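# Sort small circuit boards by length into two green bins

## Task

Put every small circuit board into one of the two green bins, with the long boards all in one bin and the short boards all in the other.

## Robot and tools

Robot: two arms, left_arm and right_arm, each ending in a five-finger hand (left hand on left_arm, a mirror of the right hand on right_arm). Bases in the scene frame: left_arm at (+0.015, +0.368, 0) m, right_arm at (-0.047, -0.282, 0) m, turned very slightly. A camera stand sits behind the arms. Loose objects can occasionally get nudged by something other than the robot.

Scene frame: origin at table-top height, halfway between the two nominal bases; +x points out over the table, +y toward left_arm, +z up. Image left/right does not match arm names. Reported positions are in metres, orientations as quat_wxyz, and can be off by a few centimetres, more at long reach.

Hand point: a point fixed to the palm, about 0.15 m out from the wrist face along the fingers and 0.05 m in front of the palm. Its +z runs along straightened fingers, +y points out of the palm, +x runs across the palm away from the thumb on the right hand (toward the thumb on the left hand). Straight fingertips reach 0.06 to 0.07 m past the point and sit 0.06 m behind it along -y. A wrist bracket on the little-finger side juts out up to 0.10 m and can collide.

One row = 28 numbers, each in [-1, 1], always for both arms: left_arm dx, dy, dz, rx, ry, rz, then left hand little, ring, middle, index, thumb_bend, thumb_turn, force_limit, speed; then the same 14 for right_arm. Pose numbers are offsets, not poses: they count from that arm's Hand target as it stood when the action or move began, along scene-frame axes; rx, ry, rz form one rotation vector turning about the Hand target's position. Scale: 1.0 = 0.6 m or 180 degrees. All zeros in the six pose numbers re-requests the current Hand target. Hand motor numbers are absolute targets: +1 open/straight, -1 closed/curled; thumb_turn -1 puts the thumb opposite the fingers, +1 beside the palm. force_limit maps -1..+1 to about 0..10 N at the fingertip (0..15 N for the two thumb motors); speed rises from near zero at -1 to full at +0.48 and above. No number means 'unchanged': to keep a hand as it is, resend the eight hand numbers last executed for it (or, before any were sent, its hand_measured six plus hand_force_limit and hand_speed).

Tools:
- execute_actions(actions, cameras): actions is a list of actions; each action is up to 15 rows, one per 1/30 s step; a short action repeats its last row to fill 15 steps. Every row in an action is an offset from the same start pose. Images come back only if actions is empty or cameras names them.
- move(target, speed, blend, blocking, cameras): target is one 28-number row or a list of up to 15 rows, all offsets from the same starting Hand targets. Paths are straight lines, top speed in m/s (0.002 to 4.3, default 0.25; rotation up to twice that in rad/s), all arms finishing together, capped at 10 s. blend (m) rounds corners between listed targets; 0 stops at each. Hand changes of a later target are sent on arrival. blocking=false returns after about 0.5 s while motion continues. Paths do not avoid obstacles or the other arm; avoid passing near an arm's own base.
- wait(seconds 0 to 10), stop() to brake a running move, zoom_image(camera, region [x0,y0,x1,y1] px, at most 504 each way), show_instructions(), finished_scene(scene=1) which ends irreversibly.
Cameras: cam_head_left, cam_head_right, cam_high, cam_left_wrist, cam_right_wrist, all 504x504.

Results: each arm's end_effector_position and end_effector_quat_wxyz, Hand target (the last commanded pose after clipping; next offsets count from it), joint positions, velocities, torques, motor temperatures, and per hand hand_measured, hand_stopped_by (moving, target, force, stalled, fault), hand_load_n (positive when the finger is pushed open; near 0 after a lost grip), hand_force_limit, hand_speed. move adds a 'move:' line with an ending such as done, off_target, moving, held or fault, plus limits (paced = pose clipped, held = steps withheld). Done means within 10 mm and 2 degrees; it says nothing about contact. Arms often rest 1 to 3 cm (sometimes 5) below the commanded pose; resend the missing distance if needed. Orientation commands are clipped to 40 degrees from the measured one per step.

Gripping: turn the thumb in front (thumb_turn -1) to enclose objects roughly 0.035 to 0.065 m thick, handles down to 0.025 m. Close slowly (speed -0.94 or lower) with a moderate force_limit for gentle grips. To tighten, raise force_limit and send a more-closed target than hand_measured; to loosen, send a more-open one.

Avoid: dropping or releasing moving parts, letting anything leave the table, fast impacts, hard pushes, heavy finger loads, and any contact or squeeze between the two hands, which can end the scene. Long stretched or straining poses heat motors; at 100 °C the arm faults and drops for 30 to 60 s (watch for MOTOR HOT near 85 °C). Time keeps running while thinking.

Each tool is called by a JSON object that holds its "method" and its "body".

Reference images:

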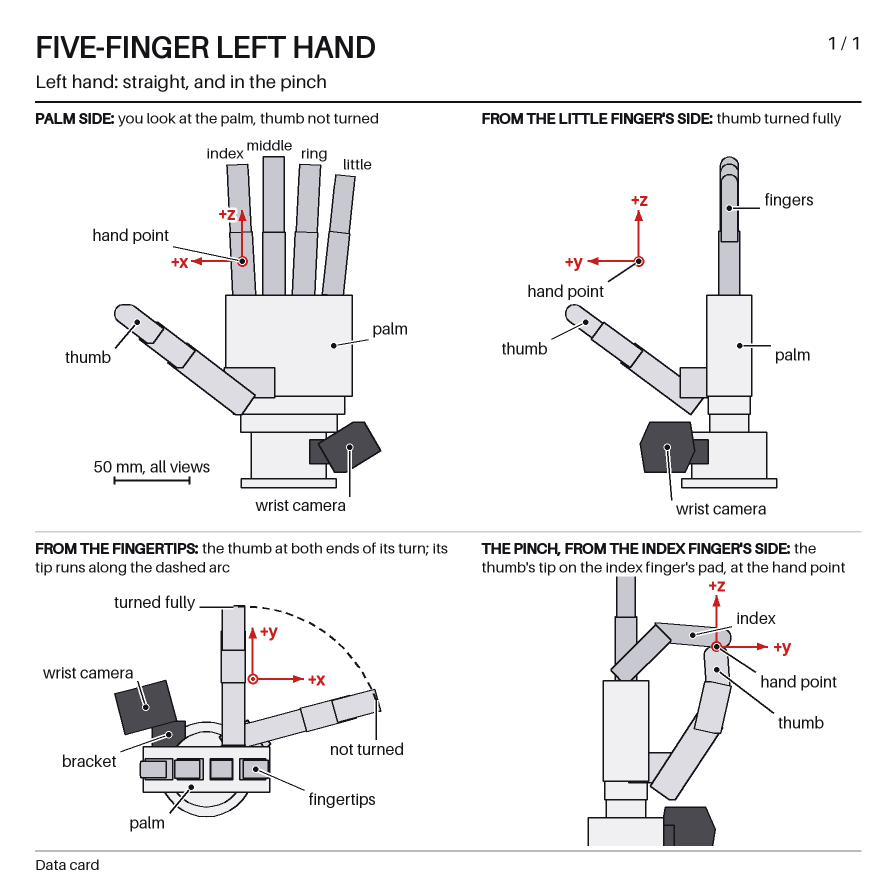

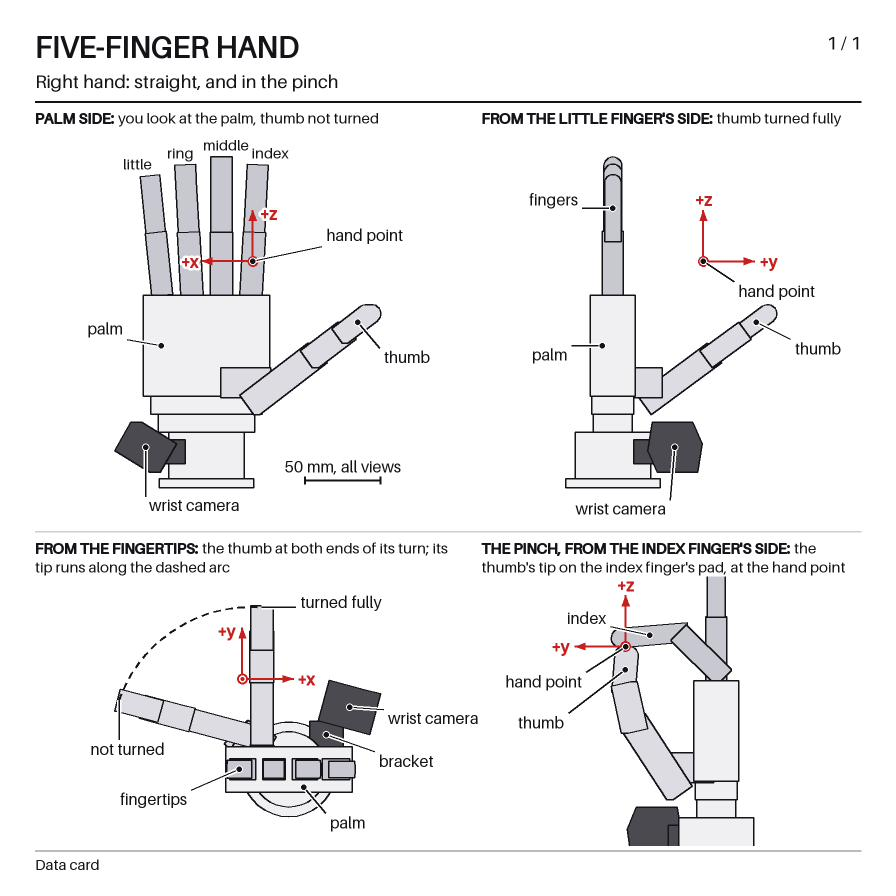

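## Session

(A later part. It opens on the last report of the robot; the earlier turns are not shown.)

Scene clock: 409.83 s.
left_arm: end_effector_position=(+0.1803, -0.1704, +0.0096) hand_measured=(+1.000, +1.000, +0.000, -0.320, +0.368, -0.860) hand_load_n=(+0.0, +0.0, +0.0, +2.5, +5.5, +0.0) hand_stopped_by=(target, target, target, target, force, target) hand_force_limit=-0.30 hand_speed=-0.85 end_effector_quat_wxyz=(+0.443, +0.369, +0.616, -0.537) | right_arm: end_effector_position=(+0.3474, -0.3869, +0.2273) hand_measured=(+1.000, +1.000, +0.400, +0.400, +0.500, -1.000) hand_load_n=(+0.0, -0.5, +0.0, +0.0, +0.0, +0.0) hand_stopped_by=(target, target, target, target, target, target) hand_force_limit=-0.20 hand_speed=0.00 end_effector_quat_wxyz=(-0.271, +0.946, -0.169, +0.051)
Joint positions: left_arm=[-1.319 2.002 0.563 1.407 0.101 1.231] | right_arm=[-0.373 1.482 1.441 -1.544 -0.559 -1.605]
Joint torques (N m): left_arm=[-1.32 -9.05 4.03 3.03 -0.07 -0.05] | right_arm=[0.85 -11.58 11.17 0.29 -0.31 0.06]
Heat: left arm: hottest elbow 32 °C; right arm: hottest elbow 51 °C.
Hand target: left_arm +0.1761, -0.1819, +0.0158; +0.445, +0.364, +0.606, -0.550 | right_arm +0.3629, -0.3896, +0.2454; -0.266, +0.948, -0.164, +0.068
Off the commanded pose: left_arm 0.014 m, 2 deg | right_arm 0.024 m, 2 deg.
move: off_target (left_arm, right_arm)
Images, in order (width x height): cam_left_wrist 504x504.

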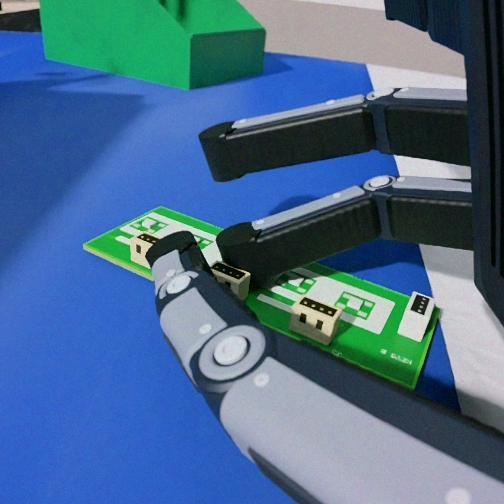

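{"method": "move", "body": {"target": [0,0,0.05,0,0,0, 1,1,0,-0.32,0.32,-0.86,-0.3,-0.85, 0,0,0,0,0,0, 1,1,0.4,0.4,0.5,-1,-0.2,0], "cameras": ["cam_left_wrist","cam_high"], "speed": 0.05}}

{"method": "zoom_image", "body": {"camera": "cam_high", "region": [130, 280, 230, 380]}}

Scene clock: 412.40 s.
left_arm: end_effector_position=(+0.1816, -0.1754, +0.0365) hand_measured=(+1.000, +1.000, +0.000, -0.320, +0.368, -0.860) hand_load_n=(+0.0, +0.0, +0.0, +1.0, +4.5, -1.5) hand_stopped_by=(target, target, target, target, force, target) hand_force_limit=-0.30 hand_speed=-0.85 end_effector_quat_wxyz=(+0.447, +0.366, +0.611, -0.541) | right_arm: end_effector_position=(+0.3474, -0.3869, +0.2273) hand_measured=(+1.000, +1.000, +0.400, +0.400, +0.500, -1.000) hand_load_n=(+0.0, +0.0, +0.0, -0.5, +0.0, +0.0) hand_stopped_by=(target, target, target, target, target, target) hand_force_limit=-0.20 hand_speed=0.00 end_effector_quat_wxyz=(-0.271, +0.946, -0.169, +0.051)
Joint positions: left_arm=[-1.319 1.92 0.563 1.342 0.101 1.231] | right_arm=[-0.373 1.482 1.441 -1.544 -0.559 -1.605]
Joint torques (N m): left_arm=[-1.32 -11.05 3.59 1.77 -0.07 -0.05] | right_arm=[0.97 -11.58 11.17 0.32 -0.31 0.06]
Heat: left arm: hottest elbow 32 °C; right arm: hottest elbow 51 °C.
Hand target: left_arm +0.1761, -0.1819, +0.0458; +0.445, +0.364, +0.606, -0.550 | right_arm +0.3629, -0.3896, +0.2454; -0.266, +0.948, -0.164, +0.068
Off the commanded pose: left_arm 0.013 m, 1 deg | right_arm 0.024 m, 2 deg.
move: off_target (left_arm, right_arm)
Images, in order (width x height): cam_high 504x504, cam_left_wrist 504x504.

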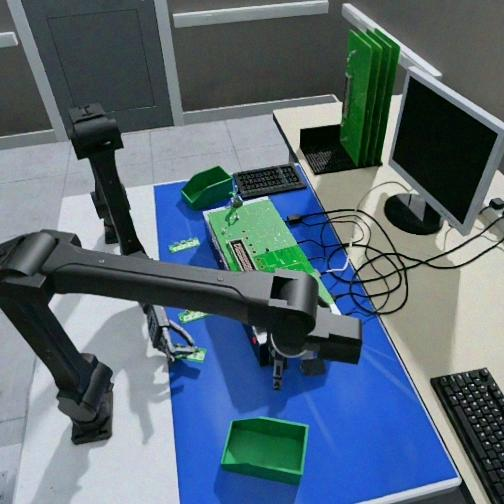

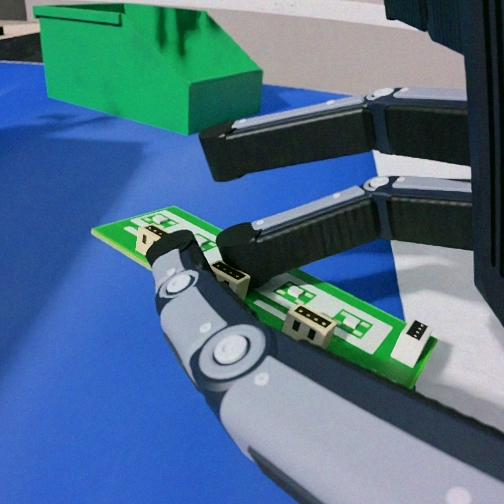

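Scaled by 5.040.

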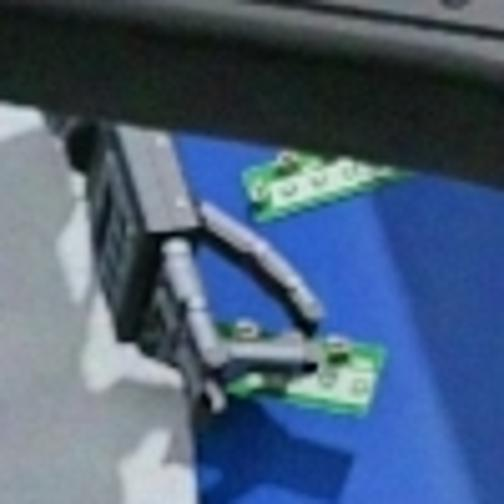

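{"method": "move", "body": {"target": [[0,0,0.12,0,0,0, 1,1,0,-0.32,0.32,-0.86,-0.3,-0.85, 0,0,0,0,0,0, 1,1,0.4,0.4,0.5,-1,-0.2,0],[0,0,0.34,0,0,0, 0.2,0.2,0,-0.32,0.32,-0.86,-0.3,-0.5, 0,0,0,0,0,0, 1,1,0.4,0.4,0.5,-1,-0.2,0]], "cameras": ["cam_left_wrist","cam_high"], "speed": 0.12}}

Scene clock: 427.43 s.
left_arm: end_effector_position=(+0.1786, -0.1640, +0.2157) hand_measured=(+0.200, +0.200, +0.000, -0.320, +0.368, -0.860) hand_load_n=(+0.0, +0.0, +0.0, +1.0, +4.5, -1.5) hand_stopped_by=(target, target, target, target, force, target) hand_force_limit=-0.30 hand_speed=-0.50 end_effector_quat_wxyz=(+0.437, +0.372, +0.624, -0.531) | right_arm: end_effector_position=(+0.3474, -0.3869, +0.2273) hand_measured=(+1.000, +1.000, +0.400, +0.400, +0.500, -1.000) hand_load_n=(+0.0, -0.5, +0.0, +0.0, +0.0, +0.0) hand_stopped_by=(target, target, target, target, target, target) hand_force_limit=-0.20 hand_speed=0.00 end_effector_quat_wxyz=(-0.271, +0.946, -0.169, +0.051)
Joint positions: left_arm=[-1.319 1.297 0.638 0.604 0.101 1.23] | right_arm=[-0.373 1.482 1.441 -1.544 -0.559 -1.605]
Joint torques (N m): left_arm=[-1.32 -7.24 10.84 1.72 -0.06 -0.03] | right_arm=[0.73 -11.63 11.19 0.32 -0.3 0.05]
Heat: left arm: hottest elbow 33 °C; right arm: hottest elbow 51 °C.
Hand target: left_arm +0.1761, -0.1819, +0.2498; +0.445, +0.364, +0.606, -0.550 | right_arm +0.3629, -0.3896, +0.2454; -0.266, +0.948, -0.164, +0.068
Off the commanded pose: left_arm 0.039 m, 3 deg | right_arm 0.024 m, 2 deg.
move: off_target (left_arm, right_arm); target 2's new numbers were sent with left_arm's hand 0.038 m and 3 deg from that target
Images, in order (width x height): cam_high 504x504, cam_left_wrist 504x504.

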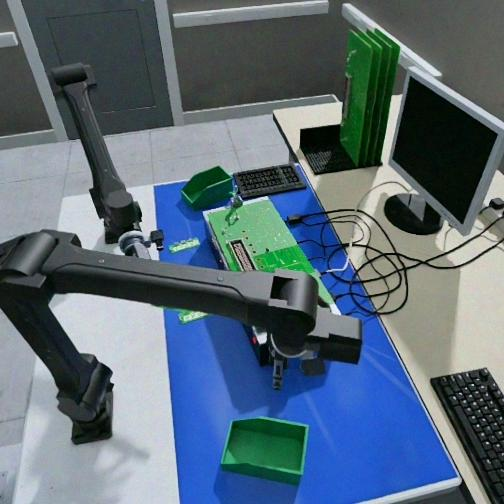

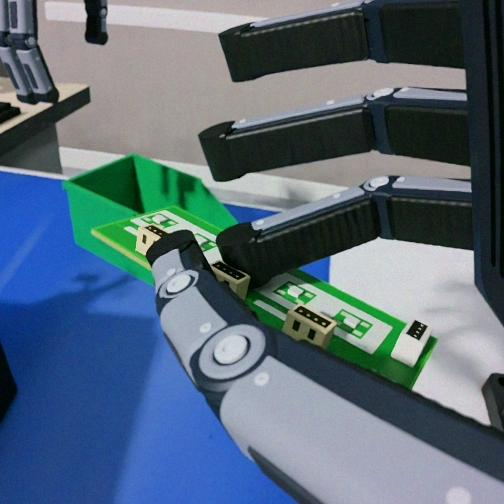

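{"method": "move", "body": {"target": [[0.12,0.25,0.083,0.07,0.085,0.075, 0.2,0.2,0,-0.32,0.32,-0.86,-0.3,-0.85, 0,0,0,0,0,0, 1,1,0.4,0.4,0.5,-1,-0.2,0],[0.3,0.598,0.083,0.17,0.21,0.1845, 0.2,0.2,0,-0.32,0.32,-0.86,-0.3,-0.85, 0,0,0,0,0,0, 1,1,0.4,0.4,0.5,-1,-0.2,0]], "cameras": ["cam_left_wrist","cam_high","cam_head_left"], "speed": 0.15, "blend": 0.05}}

Scene clock: 433.17 s.
left_arm: end_effector_position=(+0.3421, +0.1791, +0.2685) hand_measured=(+0.200, +0.200, +0.000, -0.320, +0.368, -0.860) hand_load_n=(+0.0, +0.0, +0.0, +1.5, +4.5, -1.0) hand_stopped_by=(target, target, target, target, force, target) hand_force_limit=-0.30 hand_speed=-0.85 end_effector_quat_wxyz=(+0.232, +0.082, +0.918, -0.310) | right_arm: end_effector_position=(+0.3474, -0.3869, +0.2273) hand_measured=(+1.000, +1.000, +0.400, +0.400, +0.500, -1.000) hand_load_n=(+0.0, +0.0, -0.5, +0.0, +0.0, +0.0) hand_stopped_by=(target, target, target, target, target, target) hand_force_limit=-0.20 hand_speed=0.00 end_effector_quat_wxyz=(-0.271, +0.946, -0.169, +0.051)
Joint positions: left_arm=[-0.421 0.96 1.034 -0.942 0.412 1.174] | right_arm=[-0.373 1.482 1.441 -1.544 -0.559 -1.605]
Joint torques (N m): left_arm=[0.21 -3.02 12.53 1.1 0.23 0.24] | right_arm=[0.91 -11.63 11.15 0.28 -0.31 0.06]
Heat: left arm: hottest elbow 34 °C; right arm: hottest elbow 51 °C.
Hand target: left_arm +0.3561, +0.1769, +0.2997; +0.256, +0.089, +0.910, -0.316 | right_arm +0.3629, -0.3896, +0.2454; -0.266, +0.948, -0.164, +0.068
Off the commanded pose: left_arm 0.034 m, 3 deg | right_arm 0.024 m, 2 deg.
move: off_target (left_arm, right_arm)
Images, in order (width x height): cam_head_left 504x504, cam_high 504x504, cam_left_wrist 504x504.

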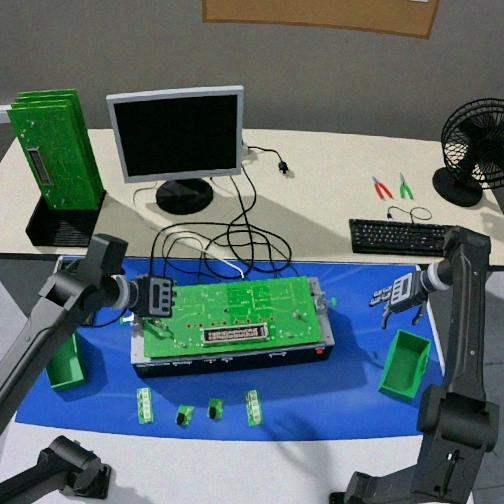

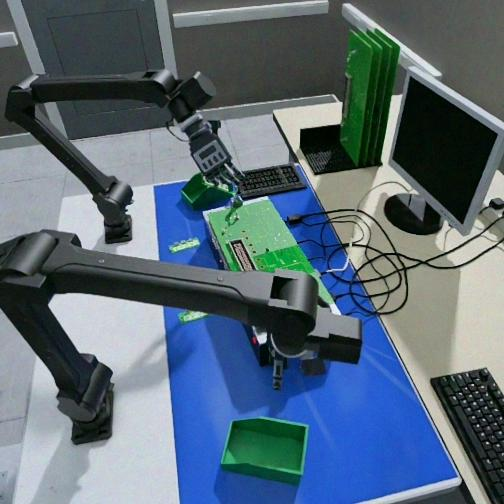

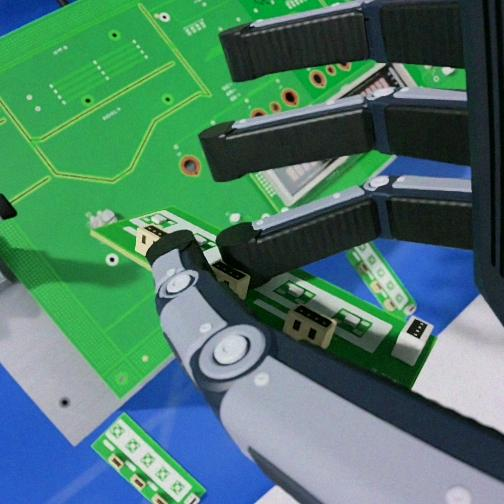

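{"method": "move", "body": {"target": [-0.033,0.5,0.0,0.17,0.21,0.1845, 0.2,0.2,0,-0.32,0.32,-0.86,-0.3,-0.85, 0,0,0,0,0,0, 1,1,0.4,0.4,0.5,-1,-0.2,0], "cameras": ["cam_left_wrist","cam_high","cam_head_left","cam_head_right"], "speed": 0.15}}

{"method": "zoom_image", "body": {"camera": "cam_head_left", "region": [0, 240, 180, 420]}}

{"method": "zoom_image", "body": {"camera": "cam_high", "region": [140, 60, 320, 240]}}

Scene clock: 438.77 s.
left_arm: end_effector_position=(+0.3254, +0.4708, +0.2803) hand_measured=(+0.200, +0.200, +0.000, -0.320, +0.368, -0.860) hand_load_n=(+0.0, +0.0, +0.0, +1.5, +4.5, -1.0) hand_stopped_by=(target, target, target, target, force, target) hand_force_limit=-0.30 hand_speed=-0.85 end_effector_quat_wxyz=(-0.015, -0.210, +0.978, +0.001) | right_arm: end_effector_position=(+0.3474, -0.3869, +0.2273) hand_measured=(+1.000, +1.000, +0.400, +0.400, +0.500, -1.000) hand_load_n=(+0.0, +0.0, +0.0, +0.0, +0.0, +0.0) hand_stopped_by=(target, target, target, target, target, target) hand_force_limit=-0.20 hand_speed=0.00 end_effector_quat_wxyz=(-0.271, +0.946, -0.169, +0.051)
Joint positions: left_arm=[0.167 1.325 1.411 -1.686 -0.001 1.315] | right_arm=[-0.373 1.482 1.441 -1.544 -0.559 -1.605]
Joint torques (N m): left_arm=[0.21 -7.06 11.07 -0.25 -0.22 0.13] | right_arm=[0.79 -11.75 11.18 0.32 -0.32 0.05]
Heat: left arm: hottest elbow 35 °C; right arm: hottest elbow 51 °C.
Hand target: left_arm +0.3363, +0.4768, +0.2997; +0.000, -0.209, +0.978, +0.000 | right_arm +0.3629, -0.3896, +0.2454; -0.266, +0.948, -0.164, +0.068
Off the commanded pose: left_arm 0.023 m, 2 deg | right_arm 0.024 m, 2 deg.
joint sent to its limit (left arm) — joint 4 (wrist pitch), lower limit. The joint targets still meet the commanded pose.
move: off_target (left_arm, right_arm)
Images, in order (width x height): cam_head_left 504x504, cam_head_right 504x504, cam_high 504x504, cam_left_wrist 504x504.

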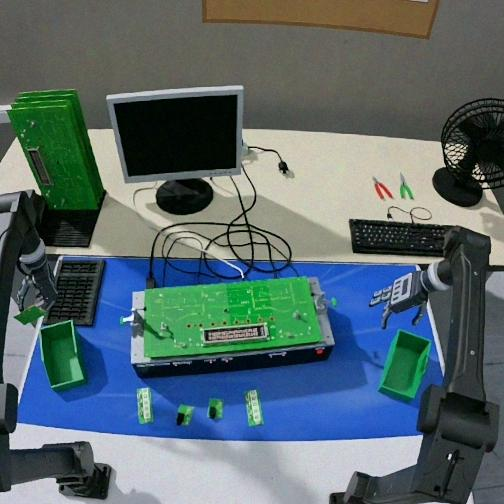

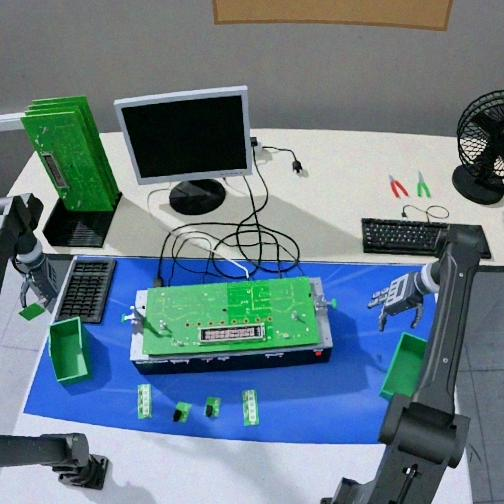

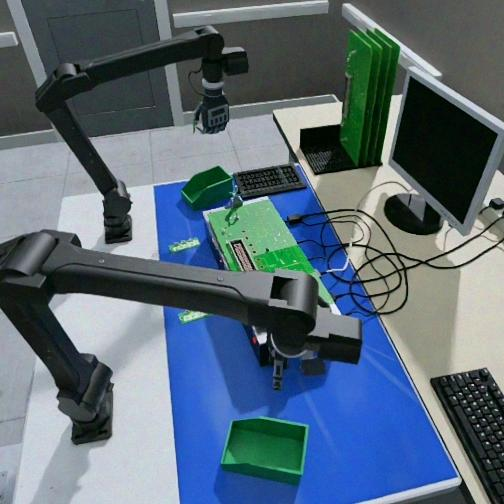

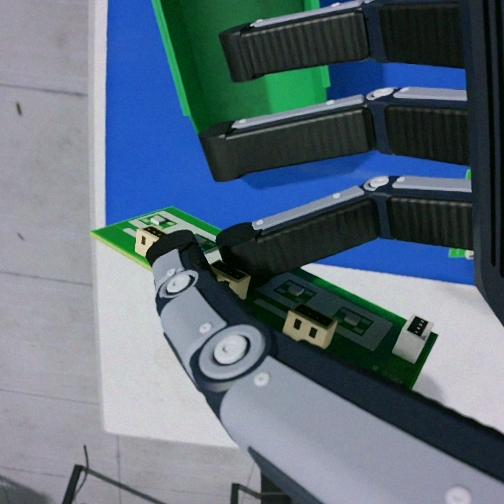

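Scaled by 2.800.

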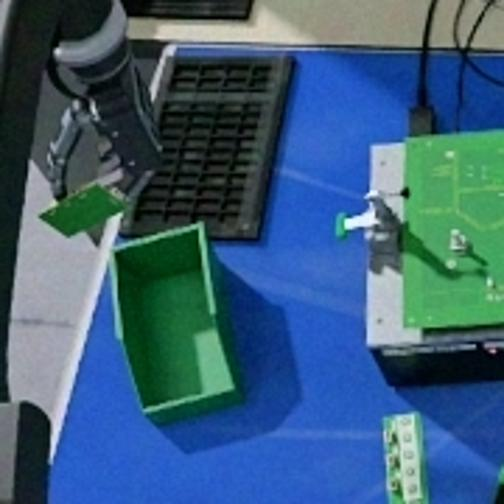

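Scaled by 2.800.

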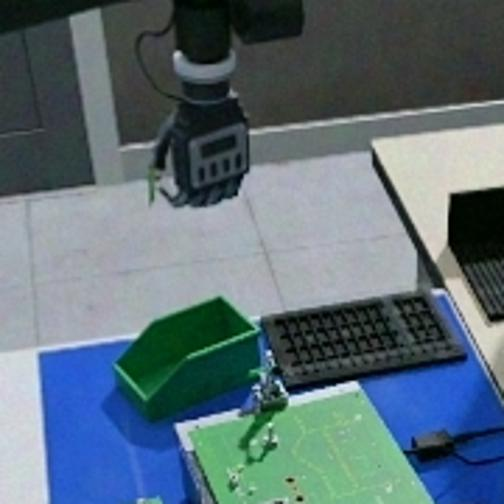

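{"method": "move", "body": {"target": [0.0,0.05,-0.2,0,0,0, 0.2,0.2,0,-0.32,0.32,-0.86,-0.3,-0.85, 0,0,0,0,0,0, 1,1,0.4,0.4,0.5,-1,-0.2,0], "cameras": ["cam_left_wrist","cam_high","cam_head_left","cam_head_right"], "speed": 0.15}}

{"method": "zoom_image", "body": {"camera": "cam_head_left", "region": [0, 240, 180, 420]}}

{"method": "zoom_image", "body": {"camera": "cam_high", "region": [140, 60, 320, 240]}}

Scene clock: 444.87 s.
left_arm: end_effector_position=(+0.3332, +0.5016, +0.1808) hand_measured=(+0.200, +0.200, +0.000, -0.320, +0.368, -0.860) hand_load_n=(+0.0, +0.0, +0.0, +1.5, +4.0, -1.5) hand_stopped_by=(target, target, target, target, force, target) hand_force_limit=-0.30 hand_speed=-0.85 end_effector_quat_wxyz=(-0.006, -0.210, +0.978, +0.000) | right_arm: end_effector_position=(+0.3474, -0.3869, +0.2273) hand_measured=(+1.000, +1.000, +0.400, +0.400, +0.500, -1.000) hand_load_n=(+0.0, +0.0, +0.0, -0.5, +0.0, +0.0) hand_stopped_by=(target, target, target, target, target, target) hand_force_limit=-0.20 hand_speed=0.00 end_effector_quat_wxyz=(-0.271, +0.946, -0.169, +0.051)
Joint positions: left_arm=[0.243 1.361 1.185 -1.407 -0.001 1.391] | right_arm=[-0.373 1.482 1.441 -1.544 -0.559 -1.605]
Joint torques (N m): left_arm=[0.32 -7.71 7.04 0.92 -0.11 0.19] | right_arm=[0.85 -11.63 11.18 0.32 -0.32 0.06]
Heat: left arm: hottest elbow 37 °C; right arm: hottest elbow 52 °C.
Hand target: left_arm +0.3363, +0.5069, +0.1797; +0.000, -0.209, +0.978, +0.000 | right_arm +0.3629, -0.3896, +0.2454; -0.266, +0.948, -0.164, +0.068
Off the commanded pose: left_arm 0.006 m, 1 deg | right_arm 0.024 m, 2 deg.
move: off_target (right_arm)
Images, in order (width x height): cam_head_left 504x504, cam_head_right 504x504, cam_high 504x504, cam_left_wrist 504x504.

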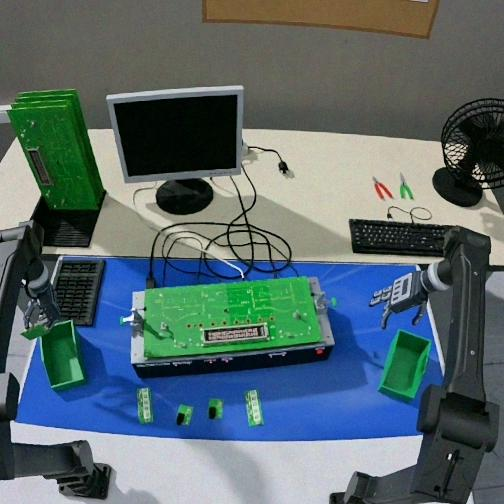

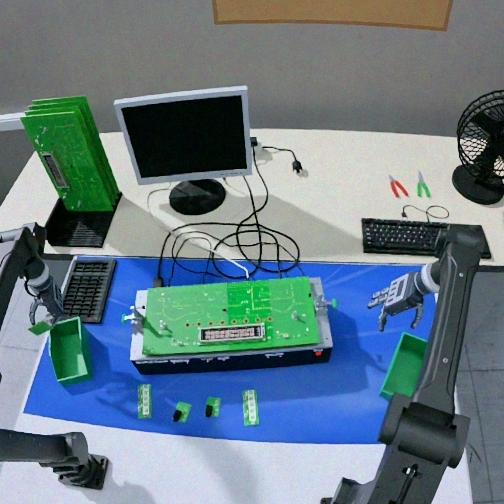

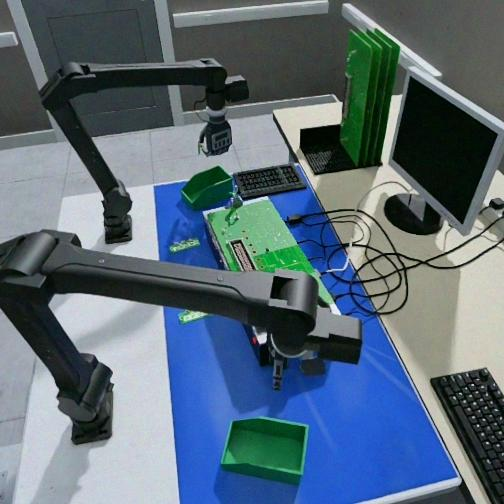

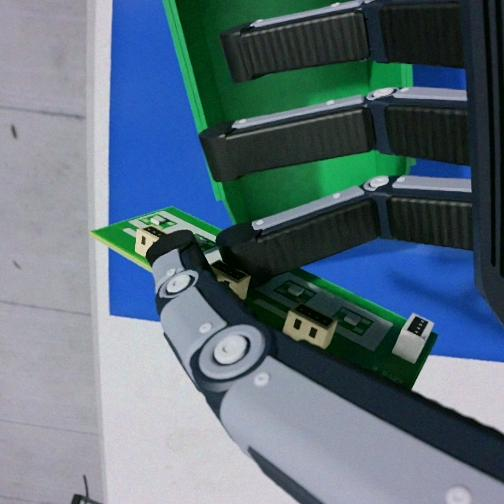

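Scaled by 2.800.

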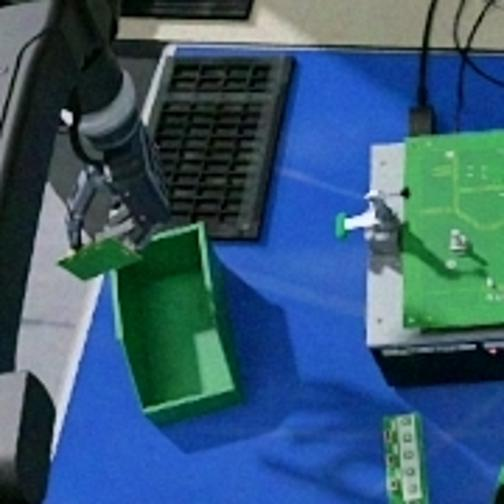

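Scaled by 2.800.

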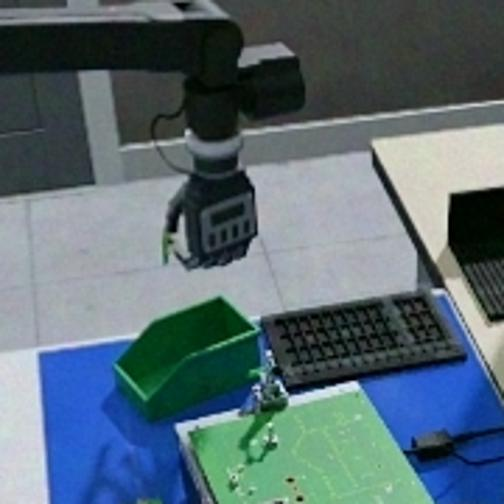

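{"method": "move", "body": {"target": [0.025,-0.062,-0.06,0,0,0, 0.0,0.0,0,-0.32,0.32,-0.86,-0.3,-0.85, 0,0,0,0,0,0, 1,1,0.4,0.4,0.5,-1,-0.2,0], "cameras": ["cam_left_wrist","cam_high","cam_head_left","cam_head_right"], "speed": 0.1}}

{"method": "zoom_image", "body": {"camera": "cam_head_left", "region": [0, 260, 120, 400]}}

{"method": "zoom_image", "body": {"camera": "cam_high", "region": [160, 100, 280, 240]}}

Scene clock: 453.67 s.
left_arm: end_effector_position=(+0.3472, +0.4727, +0.1459) hand_measured=(+0.000, +0.000, +0.000, -0.320, +0.368, -0.860) hand_load_n=(+0.0, +0.0, +0.0, +1.5, +4.5, -1.0) hand_stopped_by=(target, target, target, target, force, target) hand_force_limit=-0.30 hand_speed=-0.85 end_effector_quat_wxyz=(-0.004, -0.207, +0.978, +0.001) | right_arm: end_effector_position=(+0.3474, -0.3869, +0.2273) hand_measured=(+1.000, +1.000, +0.400, +0.400, +0.500, -1.000) hand_load_n=(+0.0, +0.0, +0.0, +0.0, +0.0, +0.0) hand_stopped_by=(target, target, target, target, target, target) hand_force_limit=-0.20 hand_speed=0.00 end_effector_quat_wxyz=(-0.271, +0.946, -0.169, +0.051)
Joint positions: left_arm=[0.162 1.399 1.13 -1.31 -0.001 1.315] | right_arm=[-0.373 1.482 1.441 -1.544 -0.559 -1.605]
Joint torques (N m): left_arm=[-1.14 -7.41 6.84 0.92 -0.11 -0.06] | right_arm=[0.79 -11.69 11.17 0.29 -0.31 0.06]
Heat: left arm: hottest elbow 37 °C; right arm: hottest elbow 52 °C.
Hand target: left_arm +0.3514, +0.4697, +0.1436; +0.000, -0.209, +0.978, +0.000 | right_arm +0.3629, -0.3896, +0.2454; -0.266, +0.948, -0.164, +0.068
Off the commanded pose: left_arm 0.006 m, 1 deg | right_arm 0.024 m, 2 deg.
move: off_target (right_arm)
Images, in order (width x height): cam_head_left 504x504, cam_head_right 504x504, cam_high 504x504, cam_left_wrist 504x504.

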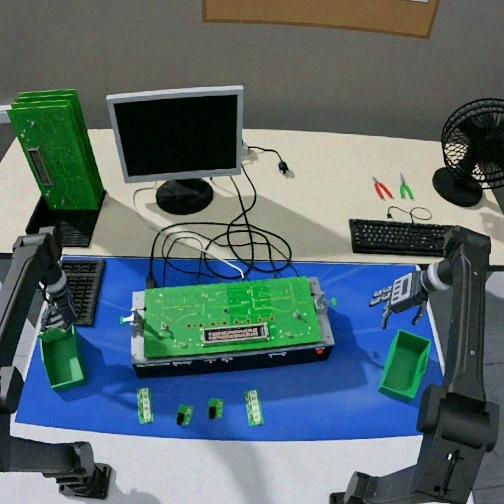

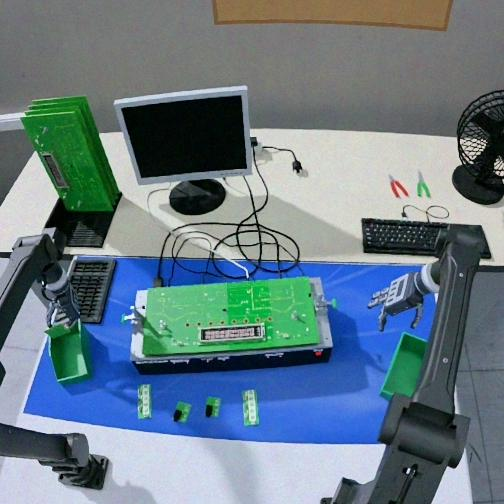

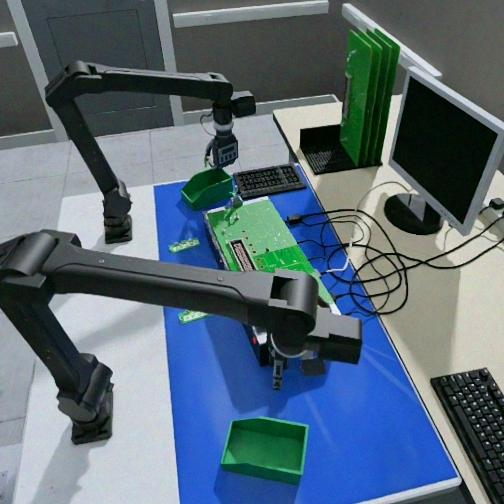

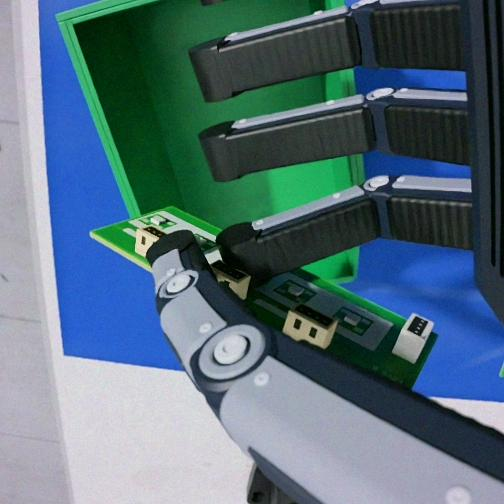

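Scaled by 3.600.

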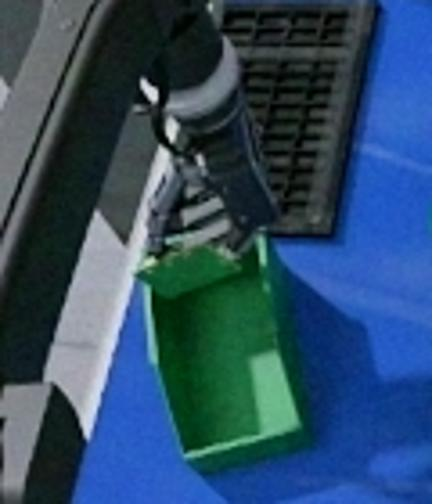

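Scaled by 3.600.

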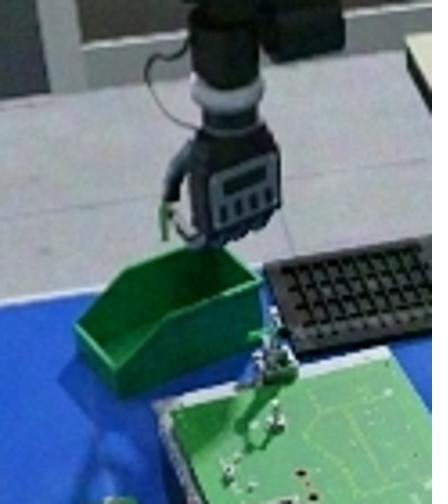

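{"method": "move", "body": {"target": [0.0055,-0.014,-0.088,0,0,0, 0.0,0.0,0,-0.32,0.32,-0.86,-0.3,-0.85, 0,0,0,0,0,0, 1,1,0.4,0.4,0.5,-1,-0.2,0], "cameras": ["cam_left_wrist","cam_high","cam_head_left"], "speed": 0.06}}

{"method": "zoom_image", "body": {"camera": "cam_head_left", "region": [0, 260, 120, 400]}}

{"method": "zoom_image", "body": {"camera": "cam_high", "region": [160, 100, 280, 240]}}

Scene clock: 458.97 s.
left_arm: end_effector_position=(+0.3516, +0.4652, +0.0973) hand_measured=(+0.000, +0.000, +0.000, -0.320, +0.368, -0.860) hand_load_n=(-2.0, +0.0, +0.0, +1.5, +4.5, -1.0) hand_stopped_by=(target, target, target, target, force, target) hand_force_limit=-0.30 hand_speed=-0.85 end_effector_quat_wxyz=(-0.001, -0.210, +0.978, +0.001) | right_arm: end_effector_position=(+0.3474, -0.3869, +0.2273) hand_measured=(+1.000, +1.000, +0.400, +0.400, +0.500, -1.000) hand_load_n=(+0.0, +0.0, +0.0, +0.0, +0.0, +0.0) hand_stopped_by=(target, target, target, target, target, target) hand_force_limit=-0.20 hand_speed=0.00 end_effector_quat_wxyz=(-0.271, +0.946, -0.169, +0.051)
Joint positions: left_arm=[0.141 1.447 1.045 -1.171 -0.002 1.288] | right_arm=[-0.373 1.482 1.441 -1.544 -0.559 -1.605]
Joint torques (N m): left_arm=[-1.26 -7.06 6.12 1.1 -0.08 -0.07] | right_arm=[0.73 -11.58 11.17 0.31 -0.32 0.06]
Heat: left arm: hottest elbow 37 °C; right arm: hottest elbow 52 °C.
Hand target: left_arm +0.3546, +0.4613, +0.0908; +0.000, -0.209, +0.978, +0.000 | right_arm +0.3629, -0.3896, +0.2454; -0.266, +0.948, -0.164, +0.068
Off the commanded pose: left_arm 0.008 m, 0 deg | right_arm 0.024 m, 2 deg.
move: off_target (right_arm)
Images, in order (width x height): cam_head_left 504x504, cam_high 504x504, cam_left_wrist 504x504.

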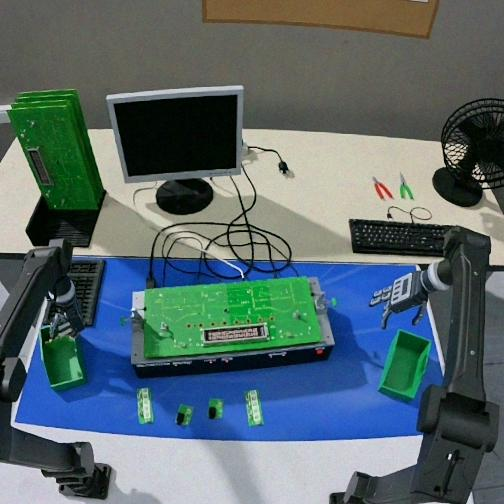

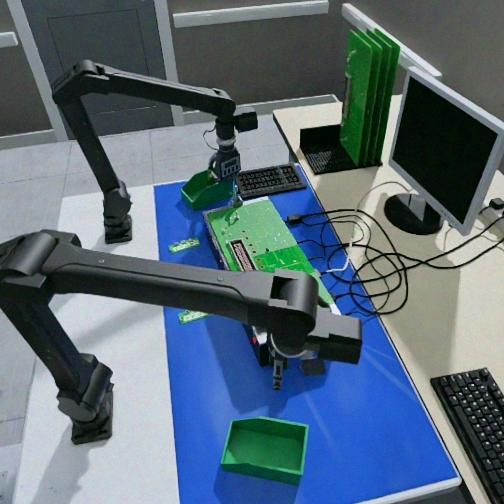

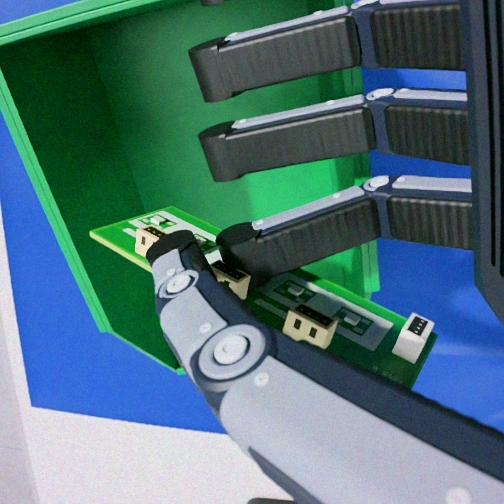

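Scaled by 3.600.

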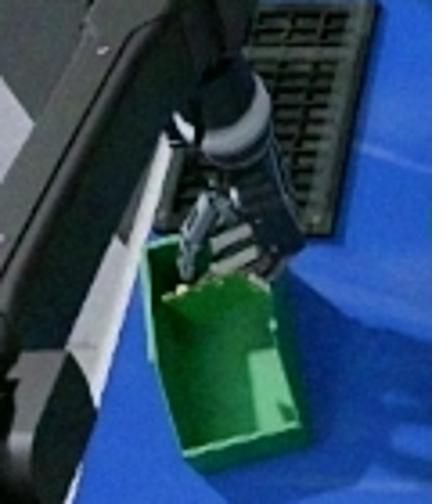

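Scaled by 3.600.

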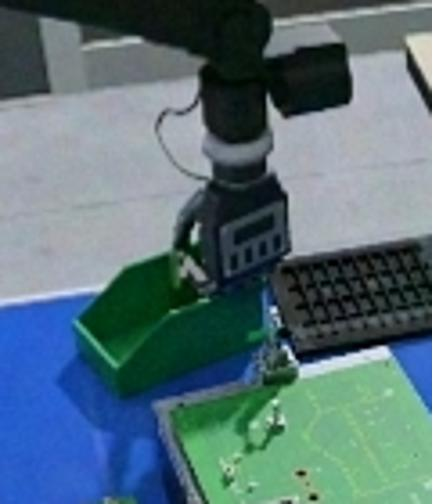

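{"method": "move", "body": {"target": [[0,0,0.12,0,0,0, 0.0,0.0,0,-0.32,0.32,-0.86,-0.3,-0.85, 0,0,0,0,0,0, 1,1,0.4,0.4,0.5,-1,-0.2,0],[0.0,-0.022,0.13,0,0,0.53, -0.9,-0.9,0,-0.32,0.32,-0.86,-0.3,-0.5, 0,0,0,0,0,0, 1,1,0.4,0.4,0.5,-1,-0.2,0]], "cameras": ["cam_left_wrist","cam_high","cam_head_left"], "speed": 0.2}}

{"method": "zoom_image", "body": {"camera": "cam_head_left", "region": [0, 260, 120, 400]}}

Scene clock: 473.80 s.
left_arm: end_effector_position=(+0.3512, +0.4435, +0.1561) hand_measured=(-0.900, -0.900, +0.000, -0.320, +0.368, -0.860) hand_load_n=(+0.0, +0.0, +0.0, +1.5, +4.5, -1.5) hand_stopped_by=(target, target, target, target, force, target) hand_force_limit=-0.30 hand_speed=-0.50 end_effector_quat_wxyz=(+0.010, +0.858, -0.513, -0.008) | right_arm: end_effector_position=(+0.3474, -0.3869, +0.2273) hand_measured=(+1.000, +1.000, +0.400, +0.400, +0.500, -1.000) hand_load_n=(+0.0, +0.0, +0.0, -0.5, +0.0, +0.0) hand_stopped_by=(target, target, target, target, target, target) hand_force_limit=-0.20 hand_speed=0.00 end_effector_quat_wxyz=(-0.271, +0.946, -0.169, +0.051)
Joint positions: left_arm=[0.339 1.424 1.18 -1.353 0 -0.155] | right_arm=[-0.373 1.482 1.441 -1.544 -0.559 -1.605]
Joint torques (N m): left_arm=[0.32 -9.29 8.25 -0.27 -0.12 -0.11] | right_arm=[0.67 -11.63 11.22 0.31 -0.31 0.07]
Heat: left arm: hottest elbow 38 °C; right arm: hottest elbow 52 °C.
Hand target: left_arm +0.3547, +0.4481, +0.1688; +0.000, +0.864, -0.504, -0.001 | right_arm +0.3629, -0.3896, +0.2454; -0.266, +0.948, -0.164, +0.068
Off the commanded pose: left_arm 0.014 m, 2 deg | right_arm 0.024 m, 2 deg.
move: off_target (left_arm, right_arm); target 2's new numbers were sent with left_arm's hand 0.014 m and 2 deg from that target
Images, in order (width x height): cam_head_left 504x504, cam_high 504x504, cam_left_wrist 504x504.

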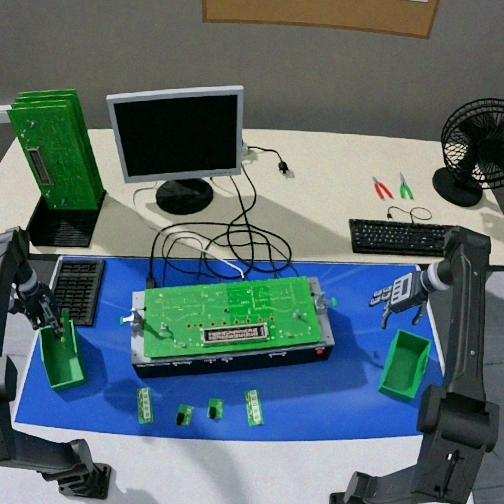

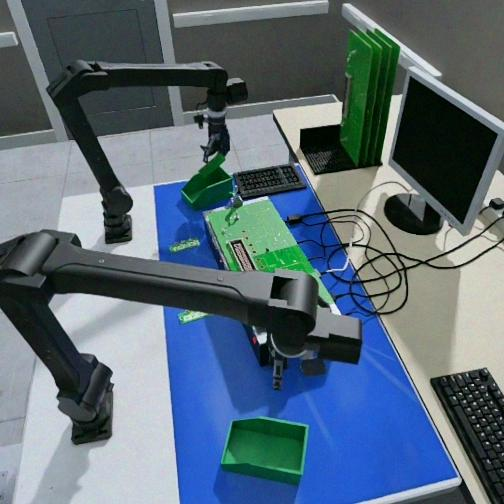

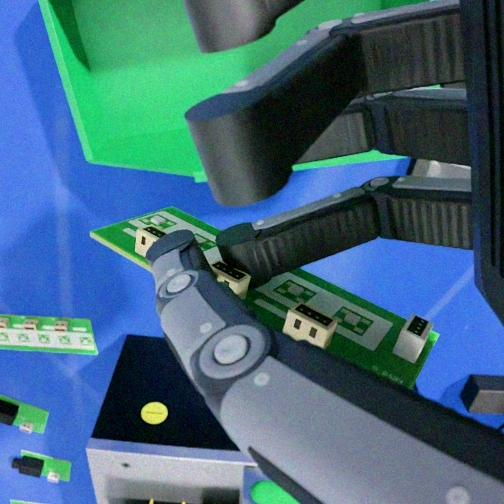

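Scaled by 3.600.

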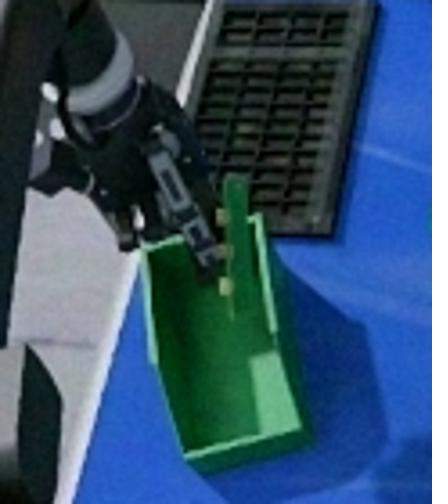

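{"method": "move", "body": {"target": [[-0.0225,0.045,0.0,0,0,0, -0.9,-0.9,0,-0.32,0.32,-0.86,-0.3,-0.85, 0,0,0,0,0,0, 1,1,0.4,0.4,0.5,-1,-0.2,0],[-0.0225,0.043,-0.075,0,0,0, -0.9,-0.9,0,-0.32,0.32,-0.86,-0.3,-0.85, 0,0,0,0,0,0, 1,1,0.4,0.4,0.5,-1,-0.2,0]], "cameras": ["cam_left_wrist","cam_high","cam_head_left"], "speed": 0.08}}

{"method": "zoom_image", "body": {"camera": "cam_head_left", "region": [0, 260, 120, 400]}}

{"method": "zoom_image", "body": {"camera": "cam_high", "region": [160, 100, 280, 240]}}

Scene clock: 480.67 s.
left_arm: end_effector_position=(+0.3393, +0.4698, +0.1266) hand_measured=(-0.900, -0.900, +0.000, -0.320, +0.368, -0.860) hand_load_n=(+0.0, +0.0, +0.0, +1.5, +4.5, -1.0) hand_stopped_by=(target, target, target, target, force, target) hand_force_limit=-0.30 hand_speed=-0.85 end_effector_quat_wxyz=(+0.003, +0.865, -0.502, -0.003) | right_arm: end_effector_position=(+0.3474, -0.3869, +0.2273) hand_measured=(+1.000, +1.000, +0.400, +0.400, +0.500, -1.000) hand_load_n=(+0.0, +0.0, +0.0, +0.0, +0.0, +0.0) hand_stopped_by=(target, target, target, target, target, target) hand_force_limit=-0.20 hand_speed=0.00 end_effector_quat_wxyz=(-0.271, +0.946, -0.169, +0.051)
Joint positions: left_arm=[0.415 1.427 1.105 -1.258 -0.001 -0.105] | right_arm=[-0.373 1.482 1.441 -1.544 -0.559 -1.605]
Joint torques (N m): left_arm=[-0.03 -7.53 6.63 0.99 -0.08 0.13] | right_arm=[0.79 -11.69 11.17 0.31 -0.32 0.05]
Heat: left arm: hottest elbow 38 °C; right arm: hottest elbow 52 °C.
Hand target: left_arm +0.3411, +0.4738, +0.1238; +0.000, +0.864, -0.504, -0.001 | right_arm +0.3629, -0.3896, +0.2454; -0.266, +0.948, -0.164, +0.068
Off the commanded pose: left_arm 0.005 m, 1 deg | right_arm 0.024 m, 2 deg.
move: off_target (right_arm)
Images, in order (width x height): cam_head_left 504x504, cam_high 504x504, cam_left_wrist 504x504.

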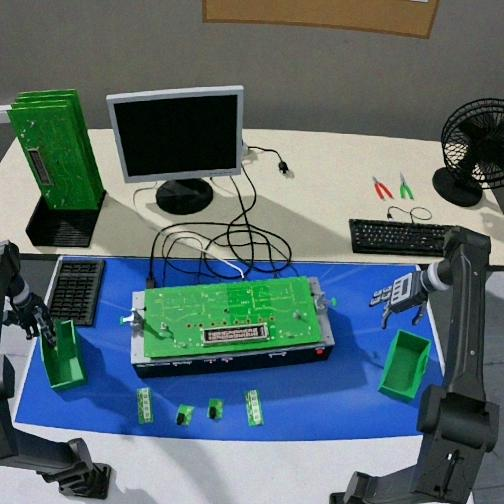

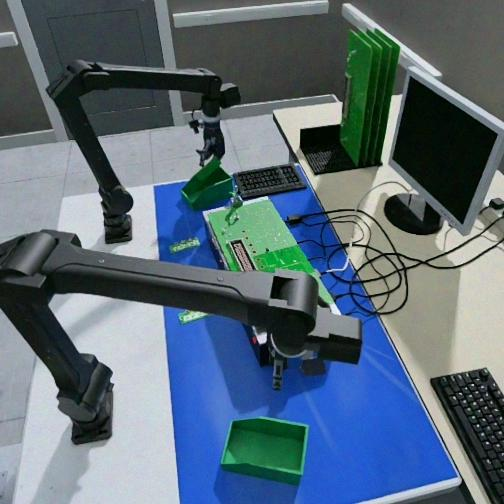

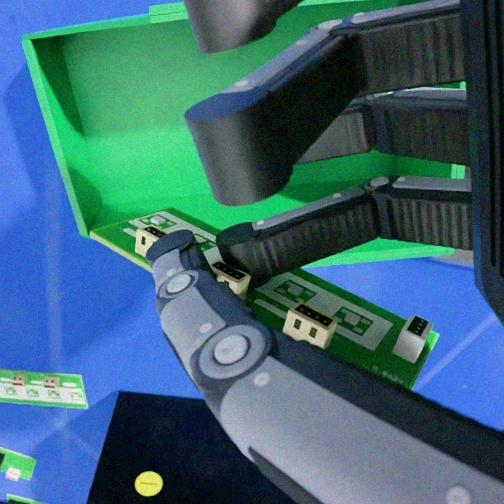

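Scaled by 3.600.

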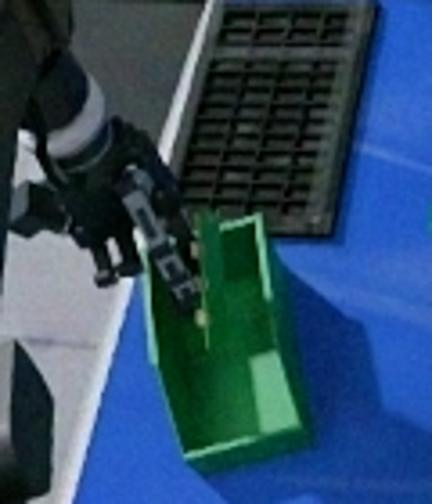

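Scaled by 3.600.

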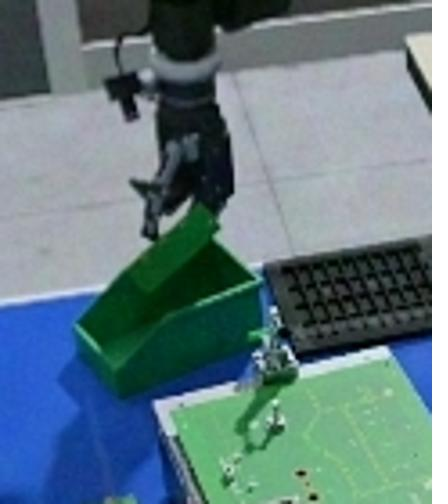

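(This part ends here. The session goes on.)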